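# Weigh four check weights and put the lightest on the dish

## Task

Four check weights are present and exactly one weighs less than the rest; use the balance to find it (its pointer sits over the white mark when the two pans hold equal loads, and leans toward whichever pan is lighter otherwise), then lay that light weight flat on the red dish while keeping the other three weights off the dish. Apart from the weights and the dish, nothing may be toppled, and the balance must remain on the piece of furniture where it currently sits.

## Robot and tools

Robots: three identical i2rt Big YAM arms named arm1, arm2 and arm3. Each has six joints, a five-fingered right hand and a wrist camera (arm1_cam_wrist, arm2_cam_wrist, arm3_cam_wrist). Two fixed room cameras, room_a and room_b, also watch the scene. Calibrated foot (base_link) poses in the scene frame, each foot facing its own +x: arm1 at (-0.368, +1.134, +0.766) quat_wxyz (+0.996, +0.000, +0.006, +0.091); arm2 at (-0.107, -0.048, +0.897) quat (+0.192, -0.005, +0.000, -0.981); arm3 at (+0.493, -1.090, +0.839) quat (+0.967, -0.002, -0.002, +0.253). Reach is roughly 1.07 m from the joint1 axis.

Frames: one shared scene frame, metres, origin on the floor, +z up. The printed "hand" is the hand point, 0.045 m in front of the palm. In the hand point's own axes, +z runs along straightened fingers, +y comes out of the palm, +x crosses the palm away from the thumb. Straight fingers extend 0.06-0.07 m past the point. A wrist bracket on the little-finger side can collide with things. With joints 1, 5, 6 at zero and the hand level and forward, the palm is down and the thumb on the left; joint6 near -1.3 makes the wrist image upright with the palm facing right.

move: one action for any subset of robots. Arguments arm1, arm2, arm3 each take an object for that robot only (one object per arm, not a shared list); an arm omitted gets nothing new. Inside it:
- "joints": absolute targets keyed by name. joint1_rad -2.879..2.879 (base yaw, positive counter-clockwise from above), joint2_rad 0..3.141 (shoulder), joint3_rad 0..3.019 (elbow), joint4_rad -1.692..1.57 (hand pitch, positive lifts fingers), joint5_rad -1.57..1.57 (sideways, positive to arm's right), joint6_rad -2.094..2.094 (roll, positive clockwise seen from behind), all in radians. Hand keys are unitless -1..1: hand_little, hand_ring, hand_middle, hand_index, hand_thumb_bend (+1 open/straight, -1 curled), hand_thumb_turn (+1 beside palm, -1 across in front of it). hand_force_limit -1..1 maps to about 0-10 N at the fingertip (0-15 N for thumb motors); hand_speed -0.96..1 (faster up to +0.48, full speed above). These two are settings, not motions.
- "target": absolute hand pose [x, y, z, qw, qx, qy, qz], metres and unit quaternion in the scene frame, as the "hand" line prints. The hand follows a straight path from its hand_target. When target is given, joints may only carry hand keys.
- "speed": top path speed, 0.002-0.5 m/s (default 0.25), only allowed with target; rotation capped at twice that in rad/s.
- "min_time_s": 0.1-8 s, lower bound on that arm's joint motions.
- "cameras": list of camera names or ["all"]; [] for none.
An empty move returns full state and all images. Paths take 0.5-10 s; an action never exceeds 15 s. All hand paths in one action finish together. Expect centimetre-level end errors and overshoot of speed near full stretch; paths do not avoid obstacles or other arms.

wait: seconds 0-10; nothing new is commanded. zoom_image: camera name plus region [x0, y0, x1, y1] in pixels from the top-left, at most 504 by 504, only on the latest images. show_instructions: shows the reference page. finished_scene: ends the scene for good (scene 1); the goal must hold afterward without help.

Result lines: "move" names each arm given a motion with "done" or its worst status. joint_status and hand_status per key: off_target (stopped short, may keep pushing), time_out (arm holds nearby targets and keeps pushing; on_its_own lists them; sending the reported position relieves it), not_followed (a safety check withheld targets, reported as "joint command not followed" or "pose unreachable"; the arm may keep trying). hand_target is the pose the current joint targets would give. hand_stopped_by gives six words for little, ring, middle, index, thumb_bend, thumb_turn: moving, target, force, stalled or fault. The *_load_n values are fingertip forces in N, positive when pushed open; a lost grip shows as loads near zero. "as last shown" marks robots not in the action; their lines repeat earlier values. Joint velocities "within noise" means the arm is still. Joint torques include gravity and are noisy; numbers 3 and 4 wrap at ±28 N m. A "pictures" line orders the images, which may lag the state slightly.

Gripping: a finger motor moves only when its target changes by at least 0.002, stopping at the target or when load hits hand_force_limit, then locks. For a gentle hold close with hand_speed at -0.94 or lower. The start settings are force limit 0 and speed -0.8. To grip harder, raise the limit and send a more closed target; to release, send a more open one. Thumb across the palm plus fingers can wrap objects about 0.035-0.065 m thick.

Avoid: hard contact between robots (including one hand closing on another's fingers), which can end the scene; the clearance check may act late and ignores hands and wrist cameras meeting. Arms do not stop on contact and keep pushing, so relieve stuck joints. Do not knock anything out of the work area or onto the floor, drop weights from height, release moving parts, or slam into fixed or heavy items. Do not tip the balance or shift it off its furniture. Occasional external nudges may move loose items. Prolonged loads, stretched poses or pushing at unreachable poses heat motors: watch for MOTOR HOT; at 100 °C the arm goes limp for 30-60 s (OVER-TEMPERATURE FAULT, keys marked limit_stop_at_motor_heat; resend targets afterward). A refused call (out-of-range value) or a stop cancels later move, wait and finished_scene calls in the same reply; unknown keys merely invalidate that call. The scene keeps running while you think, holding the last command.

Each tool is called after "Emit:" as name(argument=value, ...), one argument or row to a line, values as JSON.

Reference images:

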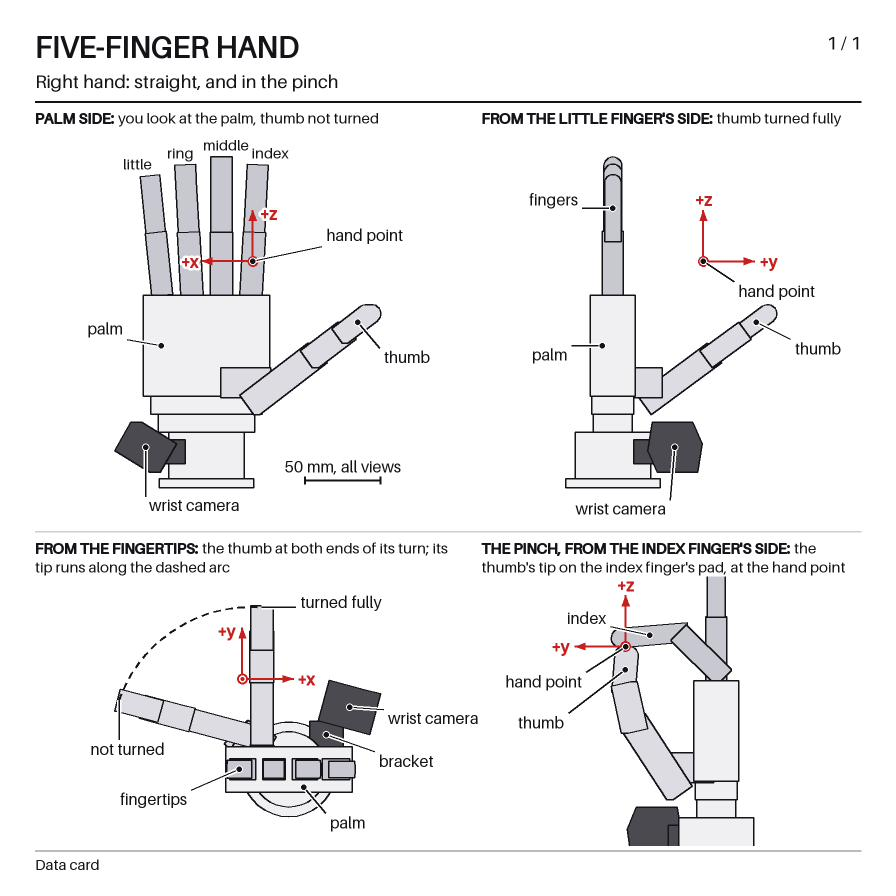

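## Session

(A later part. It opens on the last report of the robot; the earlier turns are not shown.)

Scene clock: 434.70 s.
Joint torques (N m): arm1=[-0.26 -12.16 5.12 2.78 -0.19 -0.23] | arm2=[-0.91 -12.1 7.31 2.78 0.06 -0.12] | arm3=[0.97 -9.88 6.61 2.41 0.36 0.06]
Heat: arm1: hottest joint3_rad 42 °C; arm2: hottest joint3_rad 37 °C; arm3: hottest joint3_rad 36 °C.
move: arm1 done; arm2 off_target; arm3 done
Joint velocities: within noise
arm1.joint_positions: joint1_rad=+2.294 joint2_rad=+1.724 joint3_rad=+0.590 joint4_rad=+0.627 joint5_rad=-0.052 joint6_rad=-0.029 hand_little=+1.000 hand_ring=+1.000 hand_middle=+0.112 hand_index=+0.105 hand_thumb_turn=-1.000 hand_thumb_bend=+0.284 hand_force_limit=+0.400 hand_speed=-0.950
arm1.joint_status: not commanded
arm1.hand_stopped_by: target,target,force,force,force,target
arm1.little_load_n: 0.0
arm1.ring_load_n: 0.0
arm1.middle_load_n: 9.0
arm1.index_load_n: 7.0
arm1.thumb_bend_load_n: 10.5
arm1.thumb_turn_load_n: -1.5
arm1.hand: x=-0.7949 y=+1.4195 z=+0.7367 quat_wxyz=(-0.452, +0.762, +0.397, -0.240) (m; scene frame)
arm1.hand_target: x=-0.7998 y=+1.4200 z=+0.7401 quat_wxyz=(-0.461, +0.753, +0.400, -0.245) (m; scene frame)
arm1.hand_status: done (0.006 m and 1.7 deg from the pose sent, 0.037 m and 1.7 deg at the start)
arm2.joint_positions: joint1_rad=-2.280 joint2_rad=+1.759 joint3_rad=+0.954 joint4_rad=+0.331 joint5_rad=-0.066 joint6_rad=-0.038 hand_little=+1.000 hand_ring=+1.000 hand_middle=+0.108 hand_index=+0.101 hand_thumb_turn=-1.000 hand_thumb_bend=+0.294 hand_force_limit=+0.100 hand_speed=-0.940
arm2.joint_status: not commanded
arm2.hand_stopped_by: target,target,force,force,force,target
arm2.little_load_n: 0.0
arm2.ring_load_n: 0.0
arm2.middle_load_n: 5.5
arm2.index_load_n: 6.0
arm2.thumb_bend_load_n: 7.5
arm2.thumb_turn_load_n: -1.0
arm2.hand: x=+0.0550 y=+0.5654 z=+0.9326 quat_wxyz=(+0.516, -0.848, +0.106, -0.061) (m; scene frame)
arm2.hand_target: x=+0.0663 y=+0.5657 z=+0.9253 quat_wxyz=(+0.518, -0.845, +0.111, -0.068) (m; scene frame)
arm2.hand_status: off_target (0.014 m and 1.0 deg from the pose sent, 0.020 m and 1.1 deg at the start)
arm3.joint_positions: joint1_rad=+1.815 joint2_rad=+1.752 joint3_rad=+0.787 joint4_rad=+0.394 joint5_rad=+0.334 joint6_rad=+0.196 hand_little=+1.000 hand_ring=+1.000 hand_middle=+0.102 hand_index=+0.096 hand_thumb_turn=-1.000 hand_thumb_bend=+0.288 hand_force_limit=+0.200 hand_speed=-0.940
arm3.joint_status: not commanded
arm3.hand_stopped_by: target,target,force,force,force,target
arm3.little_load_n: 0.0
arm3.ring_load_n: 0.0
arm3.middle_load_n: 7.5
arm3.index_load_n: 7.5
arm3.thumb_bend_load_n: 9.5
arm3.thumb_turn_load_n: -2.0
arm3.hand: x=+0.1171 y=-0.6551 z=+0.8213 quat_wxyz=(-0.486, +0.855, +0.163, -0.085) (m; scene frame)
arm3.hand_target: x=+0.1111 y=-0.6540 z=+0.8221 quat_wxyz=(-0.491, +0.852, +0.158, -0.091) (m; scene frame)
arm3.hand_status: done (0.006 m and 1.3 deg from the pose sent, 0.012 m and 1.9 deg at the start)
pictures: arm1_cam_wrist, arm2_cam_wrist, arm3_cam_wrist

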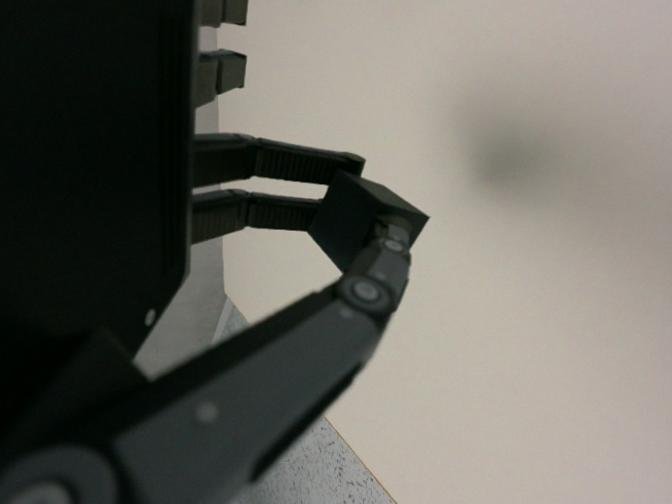

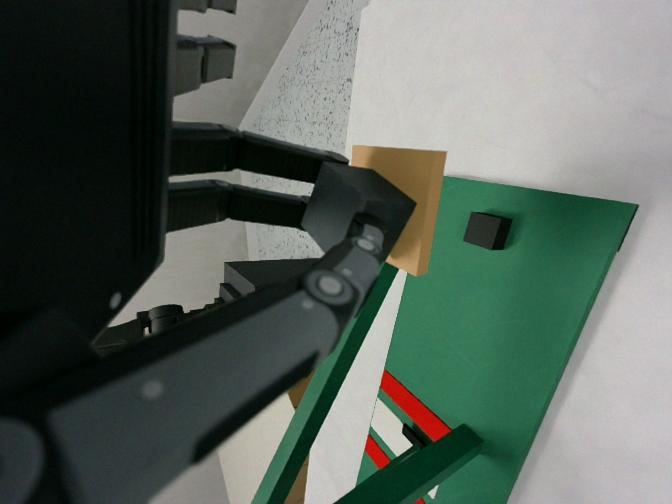

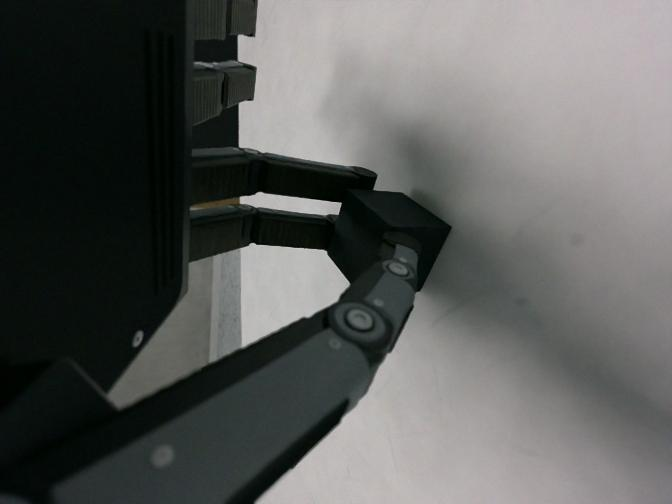

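Emit:
move(
  arm1={"target": [-0.80, 1.42, 0.71, 0.4613, -0.7529, -0.4003, 0.2453], "speed": 0.05},
  arm2={"target": [0.0665, 0.568, 0.913, 0.5180, -0.8453, 0.1113, -0.0682], "speed": 0.03},
  arm3={"target": [0.111, -0.654, 0.814, 0.4916, -0.8515, -0.1578, 0.0911], "speed": 0.03},
  cameras=["arm1_cam_wrist", "arm2_cam_wrist", "arm3_cam_wrist"],
)

Scene clock: 436.37 s.
Joint torques (N m): arm1=[-0.32 -12.75 4.27 2.78 -0.19 -0.23] | arm2=[-0.85 -12.1 7.25 2.73 0.16 -0.11] | arm3=[0.97 -9.29 6.32 2.21 0.33 0.03]
Heat: arm1: hottest joint3_rad 42 °C; arm2: hottest joint3_rad 37 °C; arm3: hottest joint3_rad 36 °C.
move: arm1 done; arm2 off_target; arm3 done
Joint velocities: within noise
arm1.joint_positions: joint1_rad=+2.294 joint2_rad=+1.828 joint3_rad=+0.590 joint4_rad=+0.732 joint5_rad=-0.053 joint6_rad=-0.030 hand_little=+1.000 hand_ring=+1.000 hand_middle=+0.112 hand_index=+0.105 hand_thumb_turn=-1.000 hand_thumb_bend=+0.284 hand_force_limit=+0.400 hand_speed=-0.950
arm1.joint_status: not commanded
arm1.hand_stopped_by: target,target,force,force,force,target
arm1.little_load_n: 0.0
arm1.ring_load_n: -0.5
arm1.middle_load_n: 9.0
arm1.index_load_n: 7.0
arm1.thumb_bend_load_n: 10.5
arm1.thumb_turn_load_n: -1.5
arm1.hand: x=-0.7958 y=+1.4196 z=+0.7072 quat_wxyz=(-0.452, +0.762, +0.397, -0.241) (m; scene frame)
arm1.hand_target: x=-0.7998 y=+1.4200 z=+0.7100 quat_wxyz=(-0.461, +0.753, +0.400, -0.245) (m; scene frame)
arm1.hand_status: done (0.005 m and 1.6 deg from the pose sent, 0.027 m and 1.7 deg at the start)
arm2.joint_positions: joint1_rad=-2.280 joint2_rad=+1.787 joint3_rad=+0.952 joint4_rad=+0.360 joint5_rad=-0.068 joint6_rad=-0.038 hand_little=+1.000 hand_ring=+1.000 hand_middle=+0.108 hand_index=+0.101 hand_thumb_turn=-1.000 hand_thumb_bend=+0.294 hand_force_limit=+0.100 hand_speed=-0.940
arm2.joint_status: not commanded
arm2.hand_stopped_by: target,target,force,force,force,target
arm2.little_load_n: 0.0
arm2.ring_load_n: 0.0
arm2.middle_load_n: 3.5
arm2.index_load_n: 5.0
arm2.thumb_bend_load_n: 5.5
arm2.thumb_turn_load_n: -1.0
arm2.hand: x=+0.0550 y=+0.5668 z=+0.9207 quat_wxyz=(+0.516, -0.848, +0.106, -0.061) (m; scene frame)
arm2.hand_target: x=+0.0663 y=+0.5675 z=+0.9131 quat_wxyz=(+0.518, -0.846, +0.111, -0.068) (m; scene frame)
arm2.hand_status: off_target (0.014 m and 1.1 deg from the pose sent, 0.023 m and 1.0 deg at the start)
arm3.joint_positions: joint1_rad=+1.815 joint2_rad=+1.765 joint3_rad=+0.787 joint4_rad=+0.423 joint5_rad=+0.335 joint6_rad=+0.198 hand_little=+1.000 hand_ring=+1.000 hand_middle=+0.102 hand_index=+0.096 hand_thumb_turn=-1.000 hand_thumb_bend=+0.288 hand_force_limit=+0.200 hand_speed=-0.940
arm3.joint_status: not commanded
arm3.hand_stopped_by: target,target,force,force,force,target
arm3.little_load_n: 0.0
arm3.ring_load_n: 0.0
arm3.middle_load_n: 8.0
arm3.index_load_n: 7.5
arm3.thumb_bend_load_n: 9.5
arm3.thumb_turn_load_n: -2.0
arm3.hand: x=+0.1145 y=-0.6523 z=+0.8203 quat_wxyz=(-0.492, +0.851, +0.160, -0.089) (m; scene frame)
arm3.hand_target: x=+0.1111 y=-0.6540 z=+0.8140 quat_wxyz=(-0.491, +0.852, +0.158, -0.091) (m; scene frame)
arm3.hand_status: done (0.007 m and 0.4 deg from the pose sent, 0.009 m and 1.3 deg at the start)
pictures: arm1_cam_wrist, arm2_cam_wrist, arm3_cam_wrist

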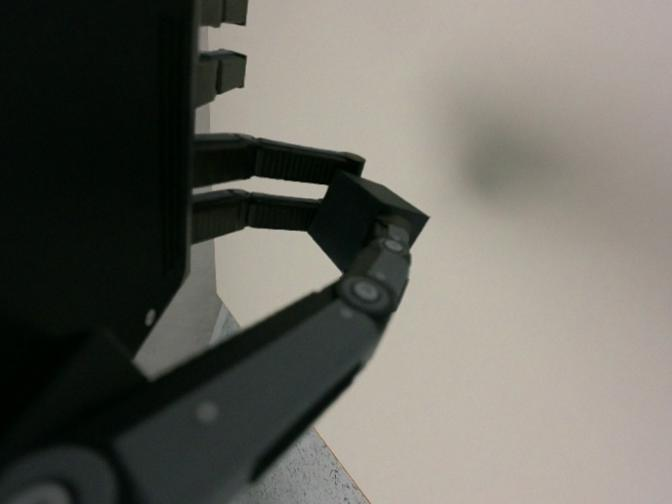

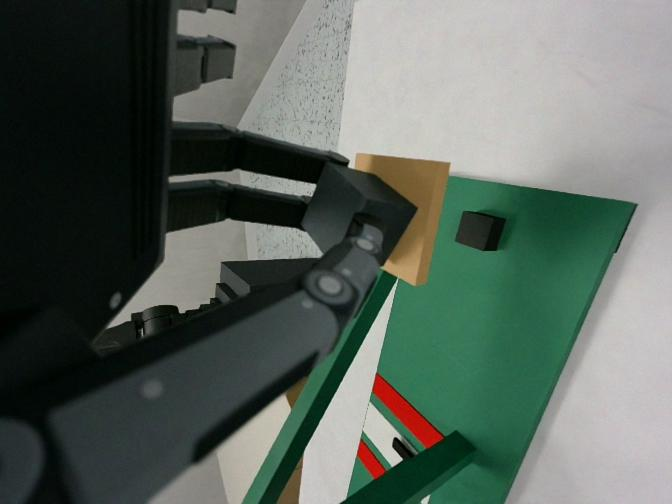

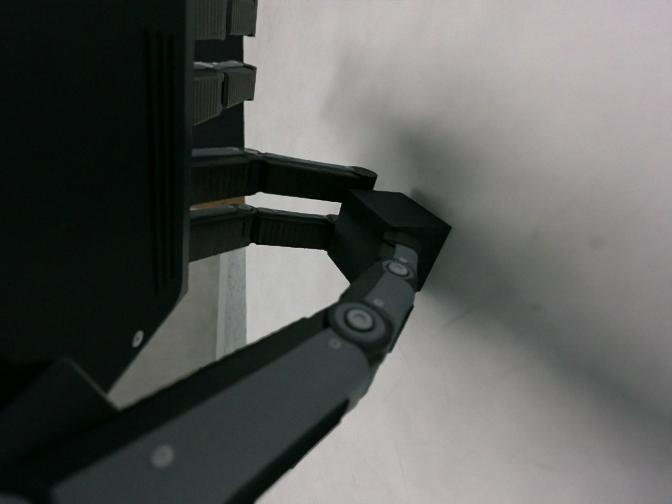

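Emit:
zoom_image(
  camera="arm2_cam_wrist",
  region=[320, 350, 500, 504],
)

Emit:
move(
  arm1={"target": [-0.80, 1.42, 0.68, 0.4613, -0.7529, -0.4003, 0.2453], "speed": 0.05},
  arm3={"joints": {"hand_index": 0.4, "hand_middle": 0.4, "hand_thumb_bend": 0.6, "hand_speed": -0.9}},
  cameras=["arm1_cam_wrist", "arm3_cam_wrist"],
)

Scaled by 2.800.

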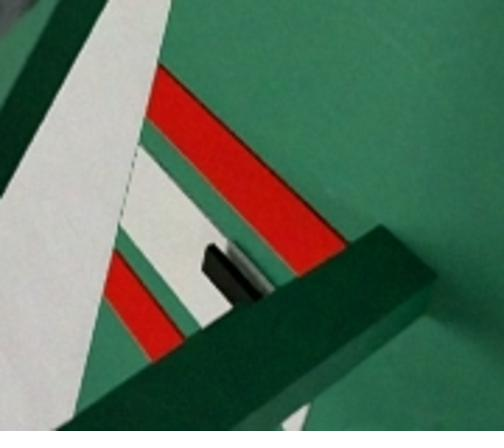

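Scene clock: 439.60 s.
Joint torques (N m): arm1=[-0.44 -13.22 4.04 2.77 -0.19 -0.23] | arm2=[-1.03 -12.1 7.24 2.76 0.17 -0.09] | arm3=[1.03 -9.41 6.32 2.11 0.32 0.04]
Heat: arm1: hottest joint3_rad 41 °C; arm2: hottest joint3_rad 37 °C; arm3: hottest joint3_rad 36 °C.
move: arm1 done; arm3 done
Joint velocities: within noise
arm1.joint_positions: joint1_rad=+2.294 joint2_rad=+1.935 joint3_rad=+0.590 joint4_rad=+0.832 joint5_rad=-0.054 joint6_rad=-0.030 hand_little=+1.000 hand_ring=+1.000 hand_middle=+0.112 hand_index=+0.105 hand_thumb_turn=-1.000 hand_thumb_bend=+0.284 hand_force_limit=+0.400 hand_speed=-0.950
arm1.joint_status: not commanded
arm1.hand_stopped_by: target,target,force,force,force,target
arm1.little_load_n: 0.0
arm1.ring_load_n: 0.0
arm1.middle_load_n: 9.0
arm1.index_load_n: 7.0
arm1.thumb_bend_load_n: 10.5
arm1.thumb_turn_load_n: -1.5
arm1.hand: x=-0.7929 y=+1.4169 z=+0.6752 quat_wxyz=(-0.449, +0.763, +0.398, -0.240) (m; scene frame)
arm1.hand_target: x=-0.7998 y=+1.4199 z=+0.6800 quat_wxyz=(-0.461, +0.753, +0.400, -0.245) (m; scene frame)
arm1.hand_status: done (0.009 m and 1.9 deg from the pose sent, 0.028 m and 1.6 deg at the start)
arm2: as last shown
arm2.ring_load_n: -0.5
arm2.thumb_bend_load_n: 6.0
arm2.thumb_turn_load_n: -0.5
arm3.joint_positions: joint1_rad=+1.815 joint2_rad=+1.765 joint3_rad=+0.787 joint4_rad=+0.426 joint5_rad=+0.335 joint6_rad=+0.199 hand_little=+1.000 hand_ring=+1.000 hand_middle=+0.400 hand_index=+0.400 hand_thumb_turn=-1.000 hand_thumb_bend=+0.600 hand_force_limit=+0.200 hand_speed=-0.900
arm3.joint_status: all done
arm3.hand_stopped_by: target,target,target,target,target,target
arm3.little_load_n: 0.0
arm3.ring_load_n: 0.0
arm3.middle_load_n: 0.0
arm3.index_load_n: 0.0
arm3.thumb_bend_load_n: 0.0
arm3.thumb_turn_load_n: 0.0
arm3.hand: x=+0.1142 y=-0.6519 z=+0.8208 quat_wxyz=(-0.493, +0.851, +0.159, -0.089) (m; scene frame)
arm3.hand_target: x=+0.1111 y=-0.6540 z=+0.8143 quat_wxyz=(-0.492, +0.852, +0.158, -0.091) (m; scene frame)
arm3.hand_status: not commanded
pictures: arm1_cam_wrist, arm3_cam_wrist

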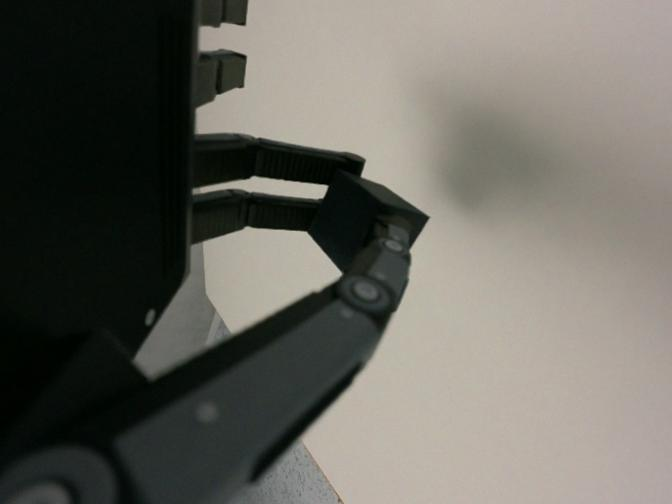

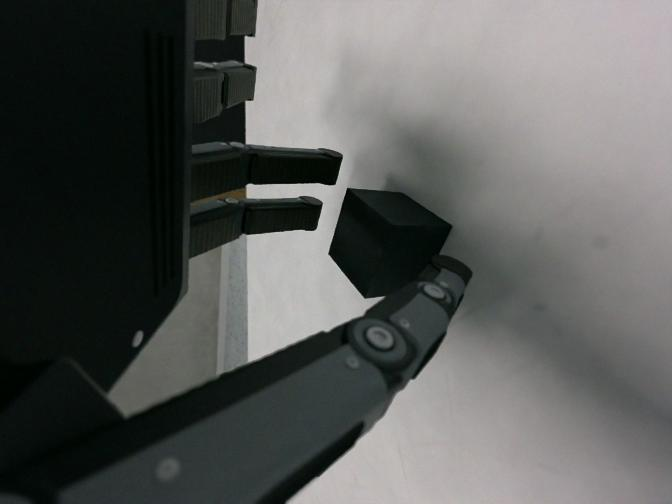

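Emit:
move(
  arm1={"target": [-0.80, 1.42, 0.655, 0.4613, -0.7529, -0.4003, 0.2453], "speed": 0.05},
  arm2={"target": [0.0665, 0.568, 0.905, 0.5180, -0.8453, 0.1113, -0.0682], "speed": 0.03},
  arm3={"target": [0.115, -0.655, 0.95, 0.4916, -0.8515, -0.1578, 0.0911], "speed": 0.08},
  cameras=["arm1_cam_wrist", "arm2_cam_wrist", "arm3_cam_wrist"],
)

Emit:
zoom_image(
  camera="arm2_cam_wrist",
  region=[280, 350, 500, 504],
)

Scene clock: 442.37 s.
Joint torques (N m): arm1=[-0.44 -13.39 4.29 2.76 -0.19 -0.24] | arm2=[-0.73 -12.1 6.99 2.78 0.2 -0.12] | arm3=[0.5 -9.47 11.84 1.17 0.13 0.01]
Heat: arm1: hottest joint3_rad 41 °C; arm2: hottest joint3_rad 37 °C; arm3: hottest joint3_rad 36 °C.
move: arm1 off_target; arm2 off_target; arm3 off_target
Joint velocities: within noise
arm1.joint_positions: joint1_rad=+2.294 joint2_rad=+2.022 joint3_rad=+0.590 joint4_rad=+0.910 joint5_rad=-0.054 joint6_rad=-0.030 hand_little=+1.000 hand_ring=+1.000 hand_middle=+0.112 hand_index=+0.105 hand_thumb_turn=-1.000 hand_thumb_bend=+0.284 hand_force_limit=+0.400 hand_speed=-0.950
arm1.joint_status: not commanded
arm1.hand_stopped_by: target,target,force,force,force,target
arm1.little_load_n: 0.0
arm1.ring_load_n: 0.0
arm1.middle_load_n: 9.0
arm1.index_load_n: 7.0
arm1.thumb_bend_load_n: 10.5
arm1.thumb_turn_load_n: -1.5
arm1.hand: x=-0.7881 y=+1.4127 z=+0.6485 quat_wxyz=(-0.445, +0.765, +0.399, -0.238) (m; scene frame)
arm1.hand_target: x=-0.7996 y=+1.4198 z=+0.6552 quat_wxyz=(-0.461, +0.753, +0.400, -0.245) (m; scene frame)
arm1.hand_status: off_target (0.015 m and 2.5 deg from the pose sent, 0.022 m and 1.9 deg at the start)
arm2.joint_positions: joint1_rad=-2.280 joint2_rad=+1.803 joint3_rad=+0.951 joint4_rad=+0.382 joint5_rad=-0.068 joint6_rad=-0.037 hand_little=+1.000 hand_ring=+1.000 hand_middle=+0.108 hand_index=+0.101 hand_thumb_turn=-1.000 hand_thumb_bend=+0.294 hand_force_limit=+0.100 hand_speed=-0.940
arm2.joint_status: not commanded
arm2.hand_stopped_by: target,target,force,force,force,target
arm2.little_load_n: 0.0
arm2.ring_load_n: 0.0
arm2.middle_load_n: 3.0
arm2.index_load_n: 4.5
arm2.thumb_bend_load_n: 5.0
arm2.thumb_turn_load_n: -0.5
arm2.hand: x=+0.0552 y=+0.5681 z=+0.9147 quat_wxyz=(+0.518, -0.847, +0.106, -0.060) (m; scene frame)
arm2.hand_target: x=+0.0663 y=+0.5676 z=+0.9053 quat_wxyz=(+0.518, -0.845, +0.111, -0.068) (m; scene frame)
arm2.hand_status: off_target (0.015 m and 1.1 deg from the pose sent, 0.020 m and 1.1 deg at the start)
arm3.joint_positions: joint1_rad=+1.815 joint2_rad=+1.481 joint3_rad=+0.841 joint4_rad=+0.043 joint5_rad=+0.335 joint6_rad=+0.199 hand_little=+1.000 hand_ring=+1.000 hand_middle=+0.400 hand_index=+0.400 hand_thumb_turn=-1.000 hand_thumb_bend=+0.600 hand_force_limit=+0.200 hand_speed=-0.900
arm3.joint_status: not commanded
arm3.hand_stopped_by: target,target,target,target,target,target
arm3.little_load_n: 0.0
arm3.ring_load_n: 0.0
arm3.middle_load_n: 0.0
arm3.index_load_n: 0.0
arm3.thumb_bend_load_n: 0.0
arm3.thumb_turn_load_n: 0.0
arm3.hand: x=+0.1287 y=-0.6676 z=+0.9250 quat_wxyz=(-0.476, +0.860, +0.165, -0.079) (m; scene frame)
arm3.hand_target: x=+0.1159 y=-0.6558 z=+0.9504 quat_wxyz=(-0.492, +0.851, +0.158, -0.091) (m; scene frame)
arm3.hand_status: off_target (0.031 m and 2.7 deg from the pose sent, 0.129 m and 0.3 deg at the start)
pictures: arm1_cam_wrist, arm2_cam_wrist, arm3_cam_wrist

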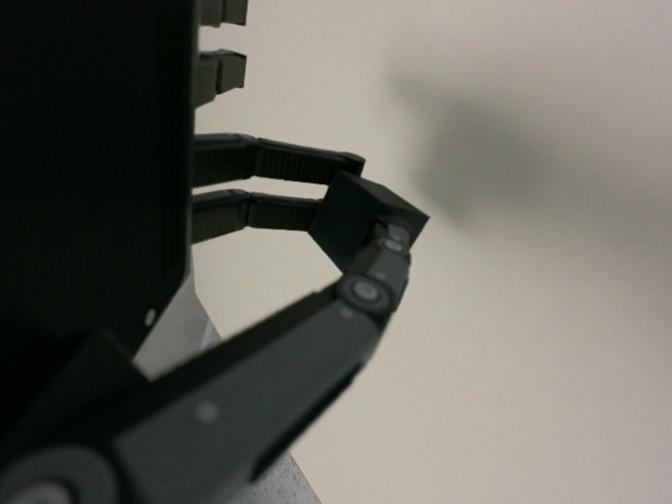

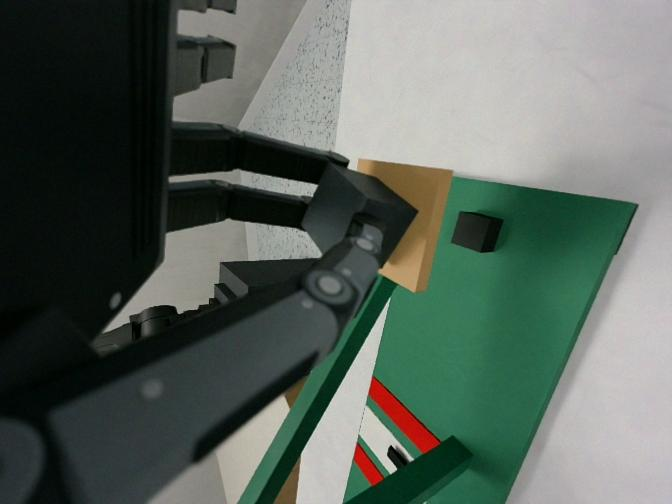

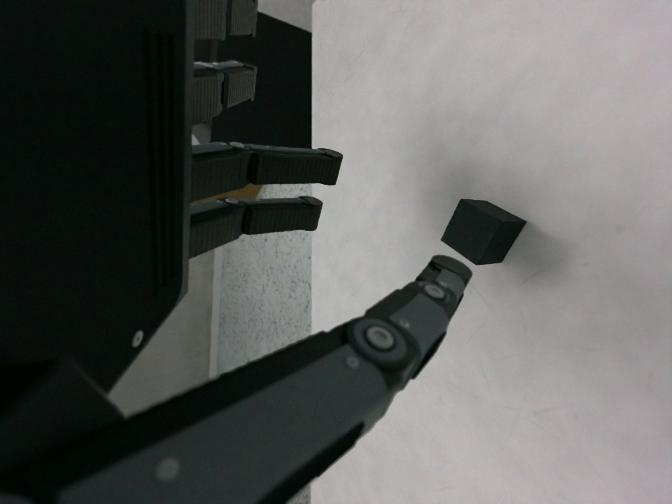

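Scaled by 2.291.

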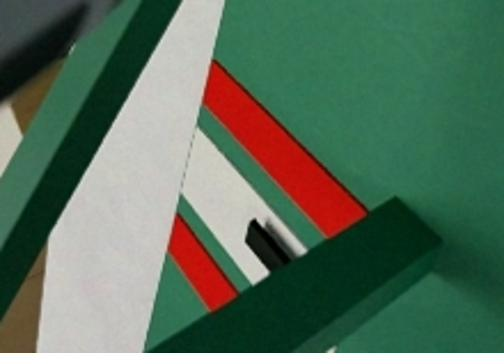

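Emit:
move(
  arm1={"target": [-0.80, 1.42, 0.64, 0.4613, -0.7529, -0.4003, 0.2453], "speed": 0.04},
  arm2={"joints": {"hand_index": 0.35, "hand_middle": 0.35, "hand_thumb_bend": 0.5, "hand_speed": -0.9}},
  arm3={"joints": {"joint1_rad": 0.6}, "min_time_s": 3},
  cameras=["arm1_cam_wrist", "arm2_cam_wrist"],
)

Emit:
zoom_image(
  camera="arm2_cam_wrist",
  region=[280, 350, 500, 504],
)

Scene clock: 446.57 s.
Joint torques (N m): arm1=[-0.5 -13.68 4.21 2.73 -0.19 -0.23] | arm2=[-0.79 -12.63 7.05 2.41 0 -0.11] | arm3=[0.03 -9.47 11.88 1.18 0.13 0.01]
Heat: arm1: hottest joint3_rad 40 °C; arm2: hottest joint3_rad 36 °C; arm3: hottest joint3_rad 36 °C.
move: arm1 off_target; arm2 done; arm3 done
Joint velocities: within noise
arm1.joint_positions: joint1_rad=+2.294 joint2_rad=+2.076 joint3_rad=+0.596 joint4_rad=+0.954 joint5_rad=-0.054 joint6_rad=-0.030 hand_little=+1.000 hand_ring=+1.000 hand_middle=+0.112 hand_index=+0.105 hand_thumb_turn=-1.000 hand_thumb_bend=+0.284 hand_force_limit=+0.400 hand_speed=-0.950
arm1.joint_status: not commanded
arm1.hand_stopped_by: target,target,force,force,force,target
arm1.little_load_n: 0.0
arm1.ring_load_n: 0.0
arm1.middle_load_n: 9.0
arm1.index_load_n: 7.0
arm1.thumb_bend_load_n: 10.5
arm1.thumb_turn_load_n: -1.5
arm1.hand: x=-0.7865 y=+1.4112 z=+0.6330 quat_wxyz=(-0.444, +0.766, +0.399, -0.238) (m; scene frame)
arm1.hand_target: x=-0.7996 y=+1.4198 z=+0.6405 quat_wxyz=(-0.461, +0.753, +0.400, -0.245) (m; scene frame)
arm1.hand_status: off_target (0.018 m and 2.7 deg from the pose sent, 0.016 m and 2.5 deg at the start)
arm2.joint_positions: joint1_rad=-2.281 joint2_rad=+1.809 joint3_rad=+0.950 joint4_rad=+0.392 joint5_rad=-0.064 joint6_rad=-0.037 hand_little=+1.000 hand_ring=+1.000 hand_middle=+0.350 hand_index=+0.350 hand_thumb_turn=-1.000 hand_thumb_bend=+0.500 hand_force_limit=+0.100 hand_speed=-0.900
arm2.joint_status: all done
arm2.hand_stopped_by: target,target,target,target,target,target
arm2.little_load_n: 0.0
arm2.ring_load_n: 0.0
arm2.middle_load_n: 0.0
arm2.index_load_n: 0.0
arm2.thumb_bend_load_n: 0.0
arm2.thumb_turn_load_n: 0.0
arm2.hand: x=+0.0570 y=+0.5685 z=+0.9124 quat_wxyz=(+0.519, -0.846, +0.107, -0.063) (m; scene frame)
arm2.hand_target: x=+0.0664 y=+0.5675 z=+0.9051 quat_wxyz=(+0.518, -0.845, +0.111, -0.068) (m; scene frame)
arm2.hand_status: not commanded
arm3.joint_positions: joint1_rad=+0.604 joint2_rad=+1.481 joint3_rad=+0.841 joint4_rad=+0.043 joint5_rad=+0.335 joint6_rad=+0.199 hand_little=+1.000 hand_ring=+1.000 hand_middle=+0.400 hand_index=+0.400 hand_thumb_turn=-1.000 hand_thumb_bend=+0.600 hand_force_limit=+0.200 hand_speed=-0.900
arm3.joint_status: all done
arm3.hand_stopped_by: target,target,target,target,target,target
arm3.little_load_n: 0.0
arm3.ring_load_n: 0.0
arm3.middle_load_n: 0.0
arm3.index_load_n: 0.0
arm3.thumb_bend_load_n: 0.0
arm3.thumb_turn_load_n: 0.0
arm3.hand: x=+0.7591 y=-0.6009 z=+0.9281 quat_wxyz=(-0.438, +0.800, -0.353, +0.208) (m; scene frame)
arm3.hand_target: x=+0.7678 y=-0.5861 z=+0.9536 quat_wxyz=(-0.458, +0.788, -0.356, +0.207) (m; scene frame)
arm3.hand_status: not commanded
pictures: arm1_cam_wrist, arm2_cam_wrist

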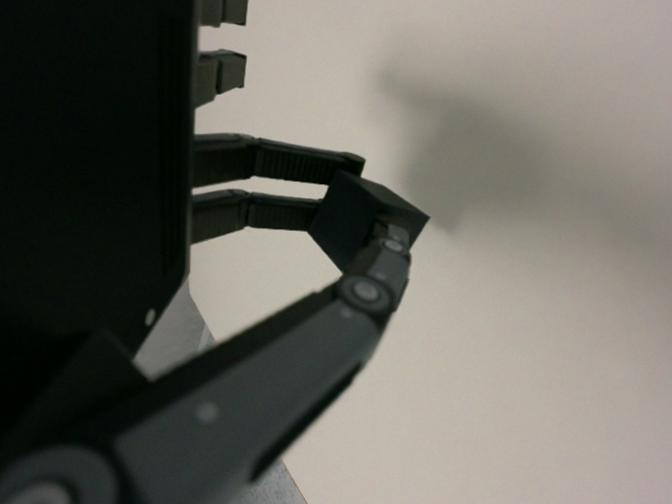

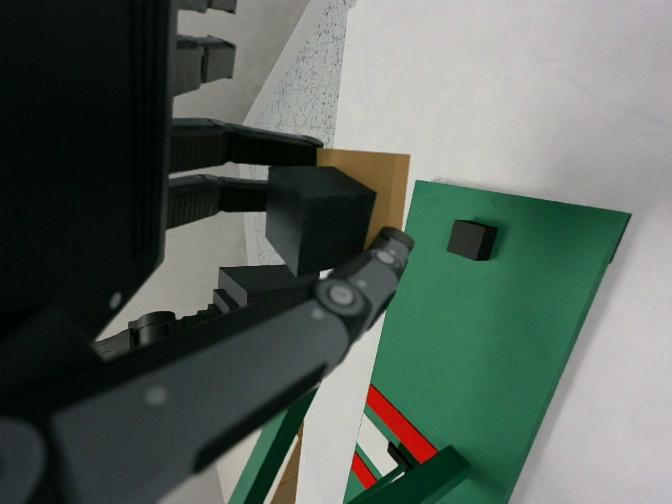

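Scaled by 2.291.

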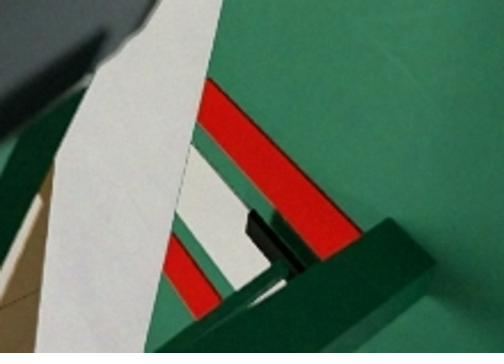

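Emit:
move(
  arm1={"target": [-0.80, 1.42, 0.625, 0.4613, -0.7529, -0.4003, 0.2453], "speed": 0.04},
  arm2={"joints": {"hand_index": 0.6, "hand_middle": 0.6, "hand_thumb_bend": 0.65, "hand_speed": -0.9}},
  cameras=["arm1_cam_wrist", "arm2_cam_wrist", "room_a"],
)

Emit:
zoom_image(
  camera="arm2_cam_wrist",
  region=[240, 130, 500, 330],
)

Emit:
zoom_image(
  camera="room_a",
  region=[270, 200, 390, 270],
)

Scene clock: 448.63 s.
Joint torques (N m): arm1=[-0.5 -13.92 3.81 2.76 -0.19 -0.23] | arm2=[-0.73 -13.1 7.01 2.47 0 -0.11] | arm3=[0.15 -9.47 11.84 1.2 0.13 0.01]
Heat: arm1: hottest joint3_rad 40 °C; arm2: hottest joint3_rad 36 °C; arm3: hottest joint3_rad 36 °C.
move: arm1 off_target; arm2 done
Joint velocities: within noise
arm1.joint_positions: joint1_rad=+2.294 joint2_rad=+2.130 joint3_rad=+0.610 joint4_rad=+0.995 joint5_rad=-0.054 joint6_rad=-0.030 hand_little=+1.000 hand_ring=+1.000 hand_middle=+0.112 hand_index=+0.105 hand_thumb_turn=-1.000 hand_thumb_bend=+0.284 hand_force_limit=+0.400 hand_speed=-0.950
arm1.joint_status: not commanded
arm1.hand_stopped_by: target,target,force,force,force,target
arm1.little_load_n: 0.0
arm1.ring_load_n: 0.0
arm1.middle_load_n: 9.0
arm1.index_load_n: 7.0
arm1.thumb_bend_load_n: 10.0
arm1.thumb_turn_load_n: -1.5
arm1.hand: x=-0.7872 y=+1.4115 z=+0.6186 quat_wxyz=(-0.444, +0.766, +0.399, -0.238) (m; scene frame)
arm1.hand_target: x=-0.7996 y=+1.4198 z=+0.6253 quat_wxyz=(-0.461, +0.753, +0.400, -0.245) (m; scene frame)
arm1.hand_status: off_target (0.017 m and 2.6 deg from the pose sent, 0.018 m and 2.7 deg at the start)
arm2.joint_positions: joint1_rad=-2.281 joint2_rad=+1.809 joint3_rad=+0.950 joint4_rad=+0.392 joint5_rad=-0.064 joint6_rad=-0.037 hand_little=+1.000 hand_ring=+1.000 hand_middle=+0.600 hand_index=+0.600 hand_thumb_turn=-1.000 hand_thumb_bend=+0.650 hand_force_limit=+0.100 hand_speed=-0.900
arm2.joint_status: all done
arm2.hand_stopped_by: target,target,target,target,target,target
arm2.little_load_n: 0.0
arm2.ring_load_n: 0.0
arm2.middle_load_n: 0.0
arm2.index_load_n: 0.0
arm2.thumb_bend_load_n: 0.0
arm2.thumb_turn_load_n: 0.0
arm2.hand: x=+0.0570 y=+0.5684 z=+0.9122 quat_wxyz=(+0.519, -0.846, +0.107, -0.063) (m; scene frame)
arm2.hand_target: x=+0.0664 y=+0.5675 z=+0.9051 quat_wxyz=(+0.518, -0.845, +0.111, -0.068) (m; scene frame)
arm2.hand_status: not commanded
arm3: as last shown
pictures: arm1_cam_wrist, arm2_cam_wrist, room_a

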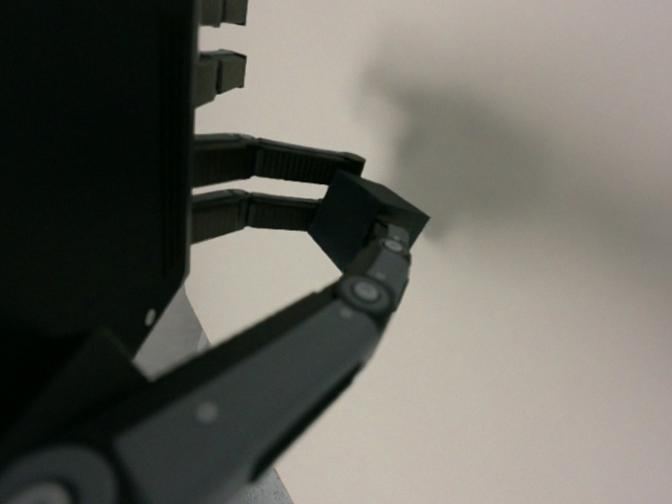

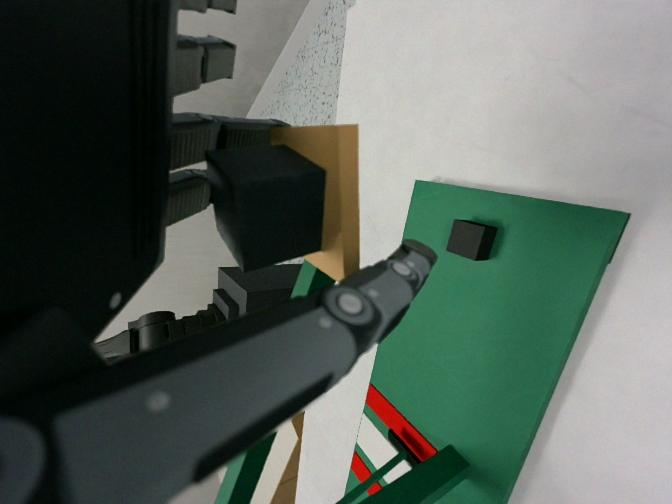

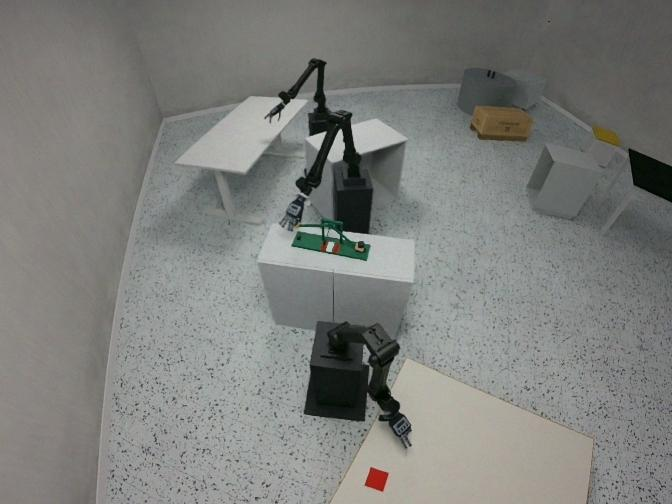

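Scaled by 1.938.

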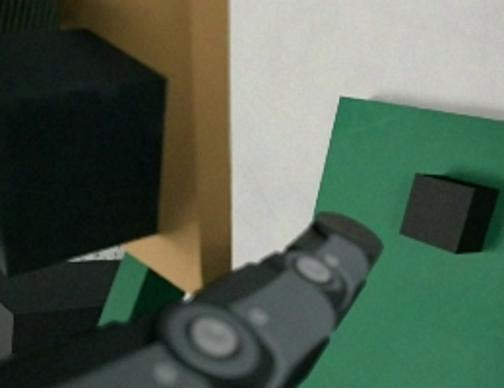

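Scaled by 4.200.

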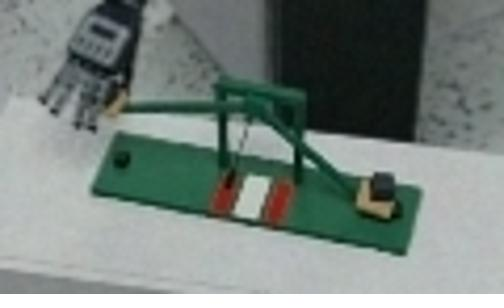

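Emit:
move(
  arm1={"target": [-0.80, 1.42, 0.61, 0.4613, -0.7529, -0.4003, 0.2453], "speed": 0.04},
  arm2={"target": [0.0665, 0.5675, 0.965, 0.5180, -0.8453, 0.1113, -0.0682], "speed": 0.04},
  cameras=["arm1_cam_wrist", "arm2_cam_wrist", "room_a"],
)

Emit:
zoom_image(
  camera="room_a",
  region=[270, 200, 390, 270],
)

Scene clock: 451.80 s.
Joint torques (N m): arm1=[-0.56 -14.1 3.44 2.76 -0.19 -0.23] | arm2=[-0.62 -14.04 10.32 1.33 0.04 -0.11] | arm3=[0.09 -9.47 11.84 1.18 0.14 0]
Heat: arm1: hottest joint3_rad 39 °C; arm2: hottest joint3_rad 35 °C; arm3: hottest joint3_rad 36 °C.
move: arm1 off_target; arm2 off_target
Joint velocities: within noise
arm1.joint_positions: joint1_rad=+2.294 joint2_rad=+2.182 joint3_rad=+0.626 joint4_rad=+1.034 joint5_rad=-0.055 joint6_rad=-0.031 hand_little=+1.000 hand_ring=+1.000 hand_middle=+0.112 hand_index=+0.105 hand_thumb_turn=-1.000 hand_thumb_bend=+0.284 hand_force_limit=+0.400 hand_speed=-0.950
arm1.joint_status: not commanded
arm1.hand_stopped_by: target,target,force,force,force,target
arm1.little_load_n: 0.0
arm1.ring_load_n: 0.0
arm1.middle_load_n: 9.0
arm1.index_load_n: 7.0
arm1.thumb_bend_load_n: 10.0
arm1.thumb_turn_load_n: -1.5
arm1.hand: x=-0.7883 y=+1.4122 z=+0.6047 quat_wxyz=(-0.445, +0.765, +0.399, -0.238) (m; scene frame)
arm1.hand_target: x=-0.7996 y=+1.4199 z=+0.6102 quat_wxyz=(-0.461, +0.753, +0.400, -0.245) (m; scene frame)
arm1.hand_status: off_target (0.015 m and 2.5 deg from the pose sent, 0.018 m and 2.6 deg at the start)
arm2.joint_positions: joint1_rad=-2.281 joint2_rad=+1.712 joint3_rad=+0.950 joint4_rad=+0.264 joint5_rad=-0.064 joint6_rad=-0.037 hand_little=+1.000 hand_ring=+1.000 hand_middle=+0.600 hand_index=+0.600 hand_thumb_turn=-1.000 hand_thumb_bend=+0.650 hand_force_limit=+0.100 hand_speed=-0.900
arm2.joint_status: not commanded
arm2.hand_stopped_by: target,target,target,target,target,target
arm2.little_load_n: 0.0
arm2.ring_load_n: 0.0
arm2.middle_load_n: 0.0
arm2.index_load_n: 0.0
arm2.thumb_bend_load_n: 0.0
arm2.thumb_turn_load_n: 0.0
arm2.hand: x=+0.0530 y=+0.5557 z=+0.9449 quat_wxyz=(+0.506, -0.854, +0.109, -0.060) (m; scene frame)
arm2.hand_target: x=+0.0663 y=+0.5666 z=+0.9652 quat_wxyz=(+0.518, -0.845, +0.111, -0.068) (m; scene frame)
arm2.hand_status: off_target (0.027 m and 2.0 deg from the pose sent, 0.054 m and 0.8 deg at the start)
arm3: as last shown
pictures: arm1_cam_wrist, arm2_cam_wrist, room_a

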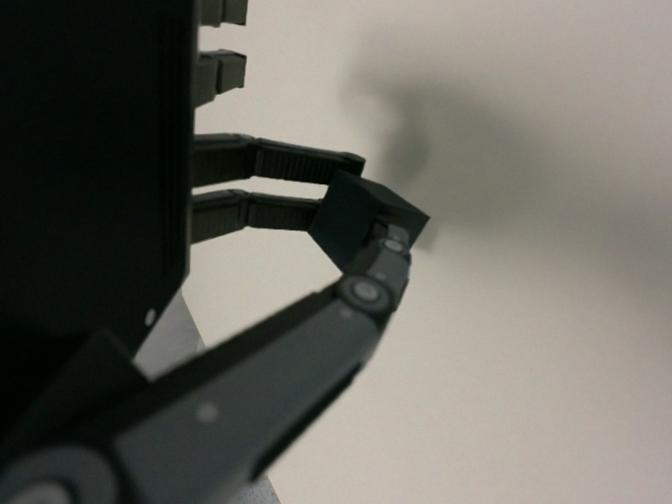

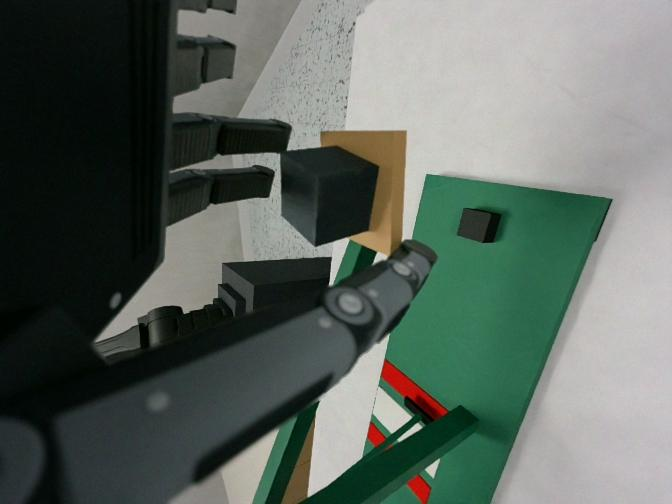

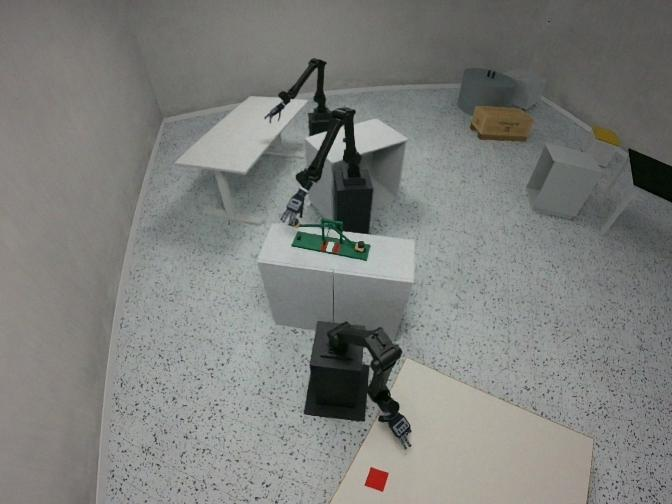

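Scaled by 4.200.

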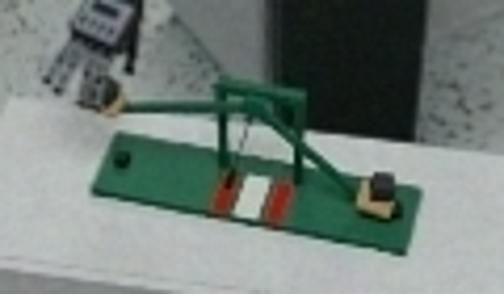

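Emit:
move(
  arm1={"target": [-0.80, 1.42, 0.595, 0.4613, -0.7529, -0.4003, 0.2453], "speed": 0.03},
  arm2={"joints": {"joint2_rad": 1.1, "joint3_rad": 0.8, "joint4_rad": -0.15}, "min_time_s": 3},
  cameras=["arm1_cam_wrist", "arm2_cam_wrist"],
)

Scene clock: 455.60 s.
Joint torques (N m): arm1=[-0.62 -14.45 2.99 2.76 -0.19 -0.23] | arm2=[-0.91 -6.89 9.51 1.35 0.03 -0.12] | arm3=[0.15 -9.52 11.86 1.17 0.13 0.01]
Heat: arm1: hottest joint3_rad 39 °C; arm2: hottest joint3_rad 35 °C; arm3: hottest joint3_rad 37 °C.
move: arm1 off_target; arm2 done
Joint velocities: within noise
arm1.joint_positions: joint1_rad=+2.294 joint2_rad=+2.236 joint3_rad=+0.645 joint4_rad=+1.070 joint5_rad=-0.055 joint6_rad=-0.031 hand_little=+1.000 hand_ring=+1.000 hand_middle=+0.112 hand_index=+0.105 hand_thumb_turn=-1.000 hand_thumb_bend=+0.284 hand_force_limit=+0.400 hand_speed=-0.950
arm1.joint_status: not commanded
arm1.hand_stopped_by: target,target,force,force,force,target
arm1.little_load_n: 0.0
arm1.ring_load_n: 0.0
arm1.middle_load_n: 9.0
arm1.index_load_n: 7.0
arm1.thumb_bend_load_n: 10.5
arm1.thumb_turn_load_n: -1.5
arm1.hand: x=-0.7893 y=+1.4127 z=+0.5900 quat_wxyz=(-0.446, +0.765, +0.399, -0.239) (m; scene frame)
arm1.hand_target: x=-0.7996 y=+1.4199 z=+0.5952 quat_wxyz=(-0.461, +0.753, +0.400, -0.245) (m; scene frame)
arm1.hand_status: off_target (0.014 m and 2.4 deg from the pose sent, 0.017 m and 2.5 deg at the start)
arm2.joint_positions: joint1_rad=-2.281 joint2_rad=+1.106 joint3_rad=+0.801 joint4_rad=-0.136 joint5_rad=-0.064 joint6_rad=-0.037 hand_little=+1.000 hand_ring=+1.000 hand_middle=+0.600 hand_index=+0.600 hand_thumb_turn=-1.000 hand_thumb_bend=+0.650 hand_force_limit=+0.100 hand_speed=-0.900
arm2.joint_status: all done
arm2.hand_stopped_by: target,target,target,target,target,target
arm2.little_load_n: 0.0
arm2.ring_load_n: 0.0
arm2.middle_load_n: 0.0
arm2.index_load_n: 0.0
arm2.thumb_bend_load_n: 0.0
arm2.thumb_turn_load_n: 0.0
arm2.hand: x=+0.0130 y=+0.4315 z=+1.1106 quat_wxyz=(+0.530, -0.839, +0.106, -0.065) (m; scene frame)
arm2.hand_target: x=+0.0188 y=+0.4268 z=+1.1096 quat_wxyz=(+0.525, -0.841, +0.111, -0.070) (m; scene frame)
arm2.hand_status: not commanded
arm3: as last shown
pictures: arm1_cam_wrist, arm2_cam_wrist

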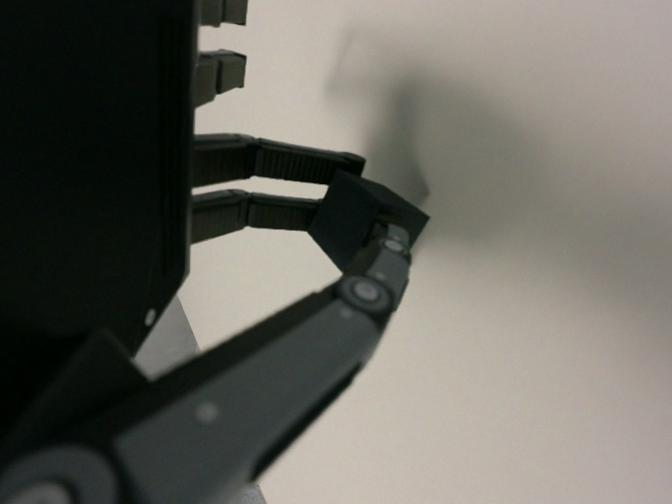

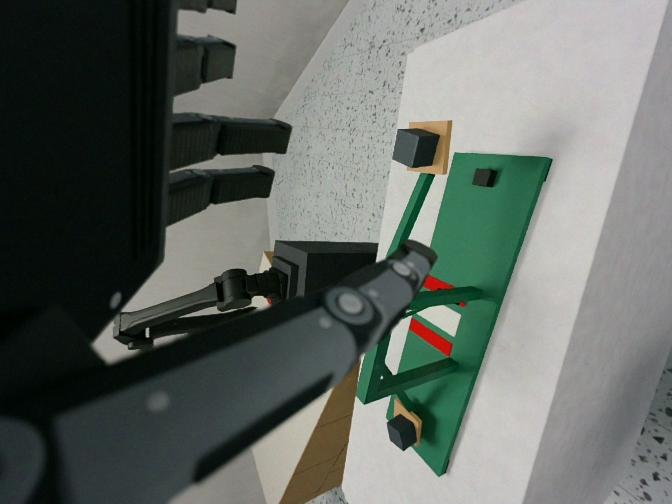

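Emit:
move(
  arm1={"target": [-0.80, 1.42, 0.582, 0.4613, -0.7529, -0.4003, 0.2453], "speed": 0.03},
  arm2={"joints": {"joint1_rad": -0.6}, "min_time_s": 3},
  cameras=["arm1_cam_wrist"],
)

Scene clock: 459.40 s.
Joint torques (N m): arm1=[-0.62 -13.92 3.04 2.62 -0.16 -0.24] | arm2=[1.32 -7.3 9.62 1.31 -0.04 -0.11] | arm3=[0.09 -9.41 11.85 1.17 0.13 0.01]
Heat: arm1: hottest joint3_rad 38 °C; arm2: hottest joint3_rad 36 °C; arm3: hottest joint3_rad 37 °C.
move: arm1 off_target; arm2 done
Joint velocities: within noise
arm1.joint_positions: joint1_rad=+2.294 joint2_rad=+2.273 joint3_rad=+0.657 joint4_rad=+1.104 joint5_rad=-0.056 joint6_rad=-0.031 hand_little=+1.000 hand_ring=+1.000 hand_middle=+0.112 hand_index=+0.105 hand_thumb_turn=-1.000 hand_thumb_bend=+0.284 hand_force_limit=+0.400 hand_speed=-0.950
arm1.joint_status: not commanded
arm1.hand_stopped_by: target,target,force,force,force,target
arm1.little_load_n: 0.0
arm1.ring_load_n: 0.0
arm1.middle_load_n: 9.0
arm1.index_load_n: 7.0
arm1.thumb_bend_load_n: 9.0
arm1.thumb_turn_load_n: -1.5
arm1.hand: x=-0.7908 y=+1.4135 z=+0.5814 quat_wxyz=(-0.449, +0.763, +0.399, -0.241) (m; scene frame)
arm1.hand_target: x=-0.7997 y=+1.4199 z=+0.5822 quat_wxyz=(-0.461, +0.753, +0.400, -0.245) (m; scene frame)
arm1.hand_status: off_target (0.011 m and 1.9 deg from the pose sent, 0.015 m and 2.4 deg at the start)
arm2.joint_positions: joint1_rad=-0.612 joint2_rad=+1.106 joint3_rad=+0.801 joint4_rad=-0.136 joint5_rad=-0.062 joint6_rad=-0.037 hand_little=+1.000 hand_ring=+1.000 hand_middle=+0.600 hand_index=+0.600 hand_thumb_turn=-1.000 hand_thumb_bend=+0.650 hand_force_limit=+0.100 hand_speed=-0.900
arm2.joint_status: all done
arm2.hand_stopped_by: target,target,target,target,target,target
arm2.little_load_n: 0.0
arm2.ring_load_n: 0.0
arm2.middle_load_n: 0.0
arm2.index_load_n: 0.0
arm2.thumb_bend_load_n: 0.0
arm2.thumb_turn_load_n: 0.0
arm2.hand: x=-0.5930 y=+0.0231 z=+1.1180 quat_wxyz=(+0.411, -0.638, -0.548, +0.351) (m; scene frame)
arm2.hand_target: x=-0.5907 y=+0.0166 z=+1.1171 quat_wxyz=(+0.406, -0.636, -0.555, +0.350) (m; scene frame)
arm2.hand_status: not commanded
arm3: as last shown
pictures: arm1_cam_wrist

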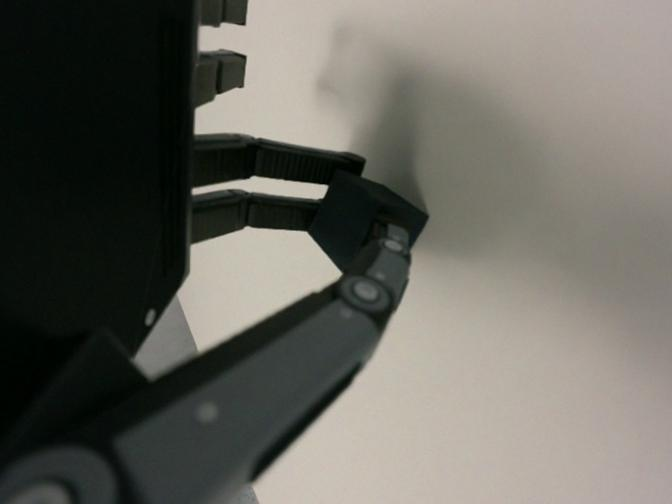

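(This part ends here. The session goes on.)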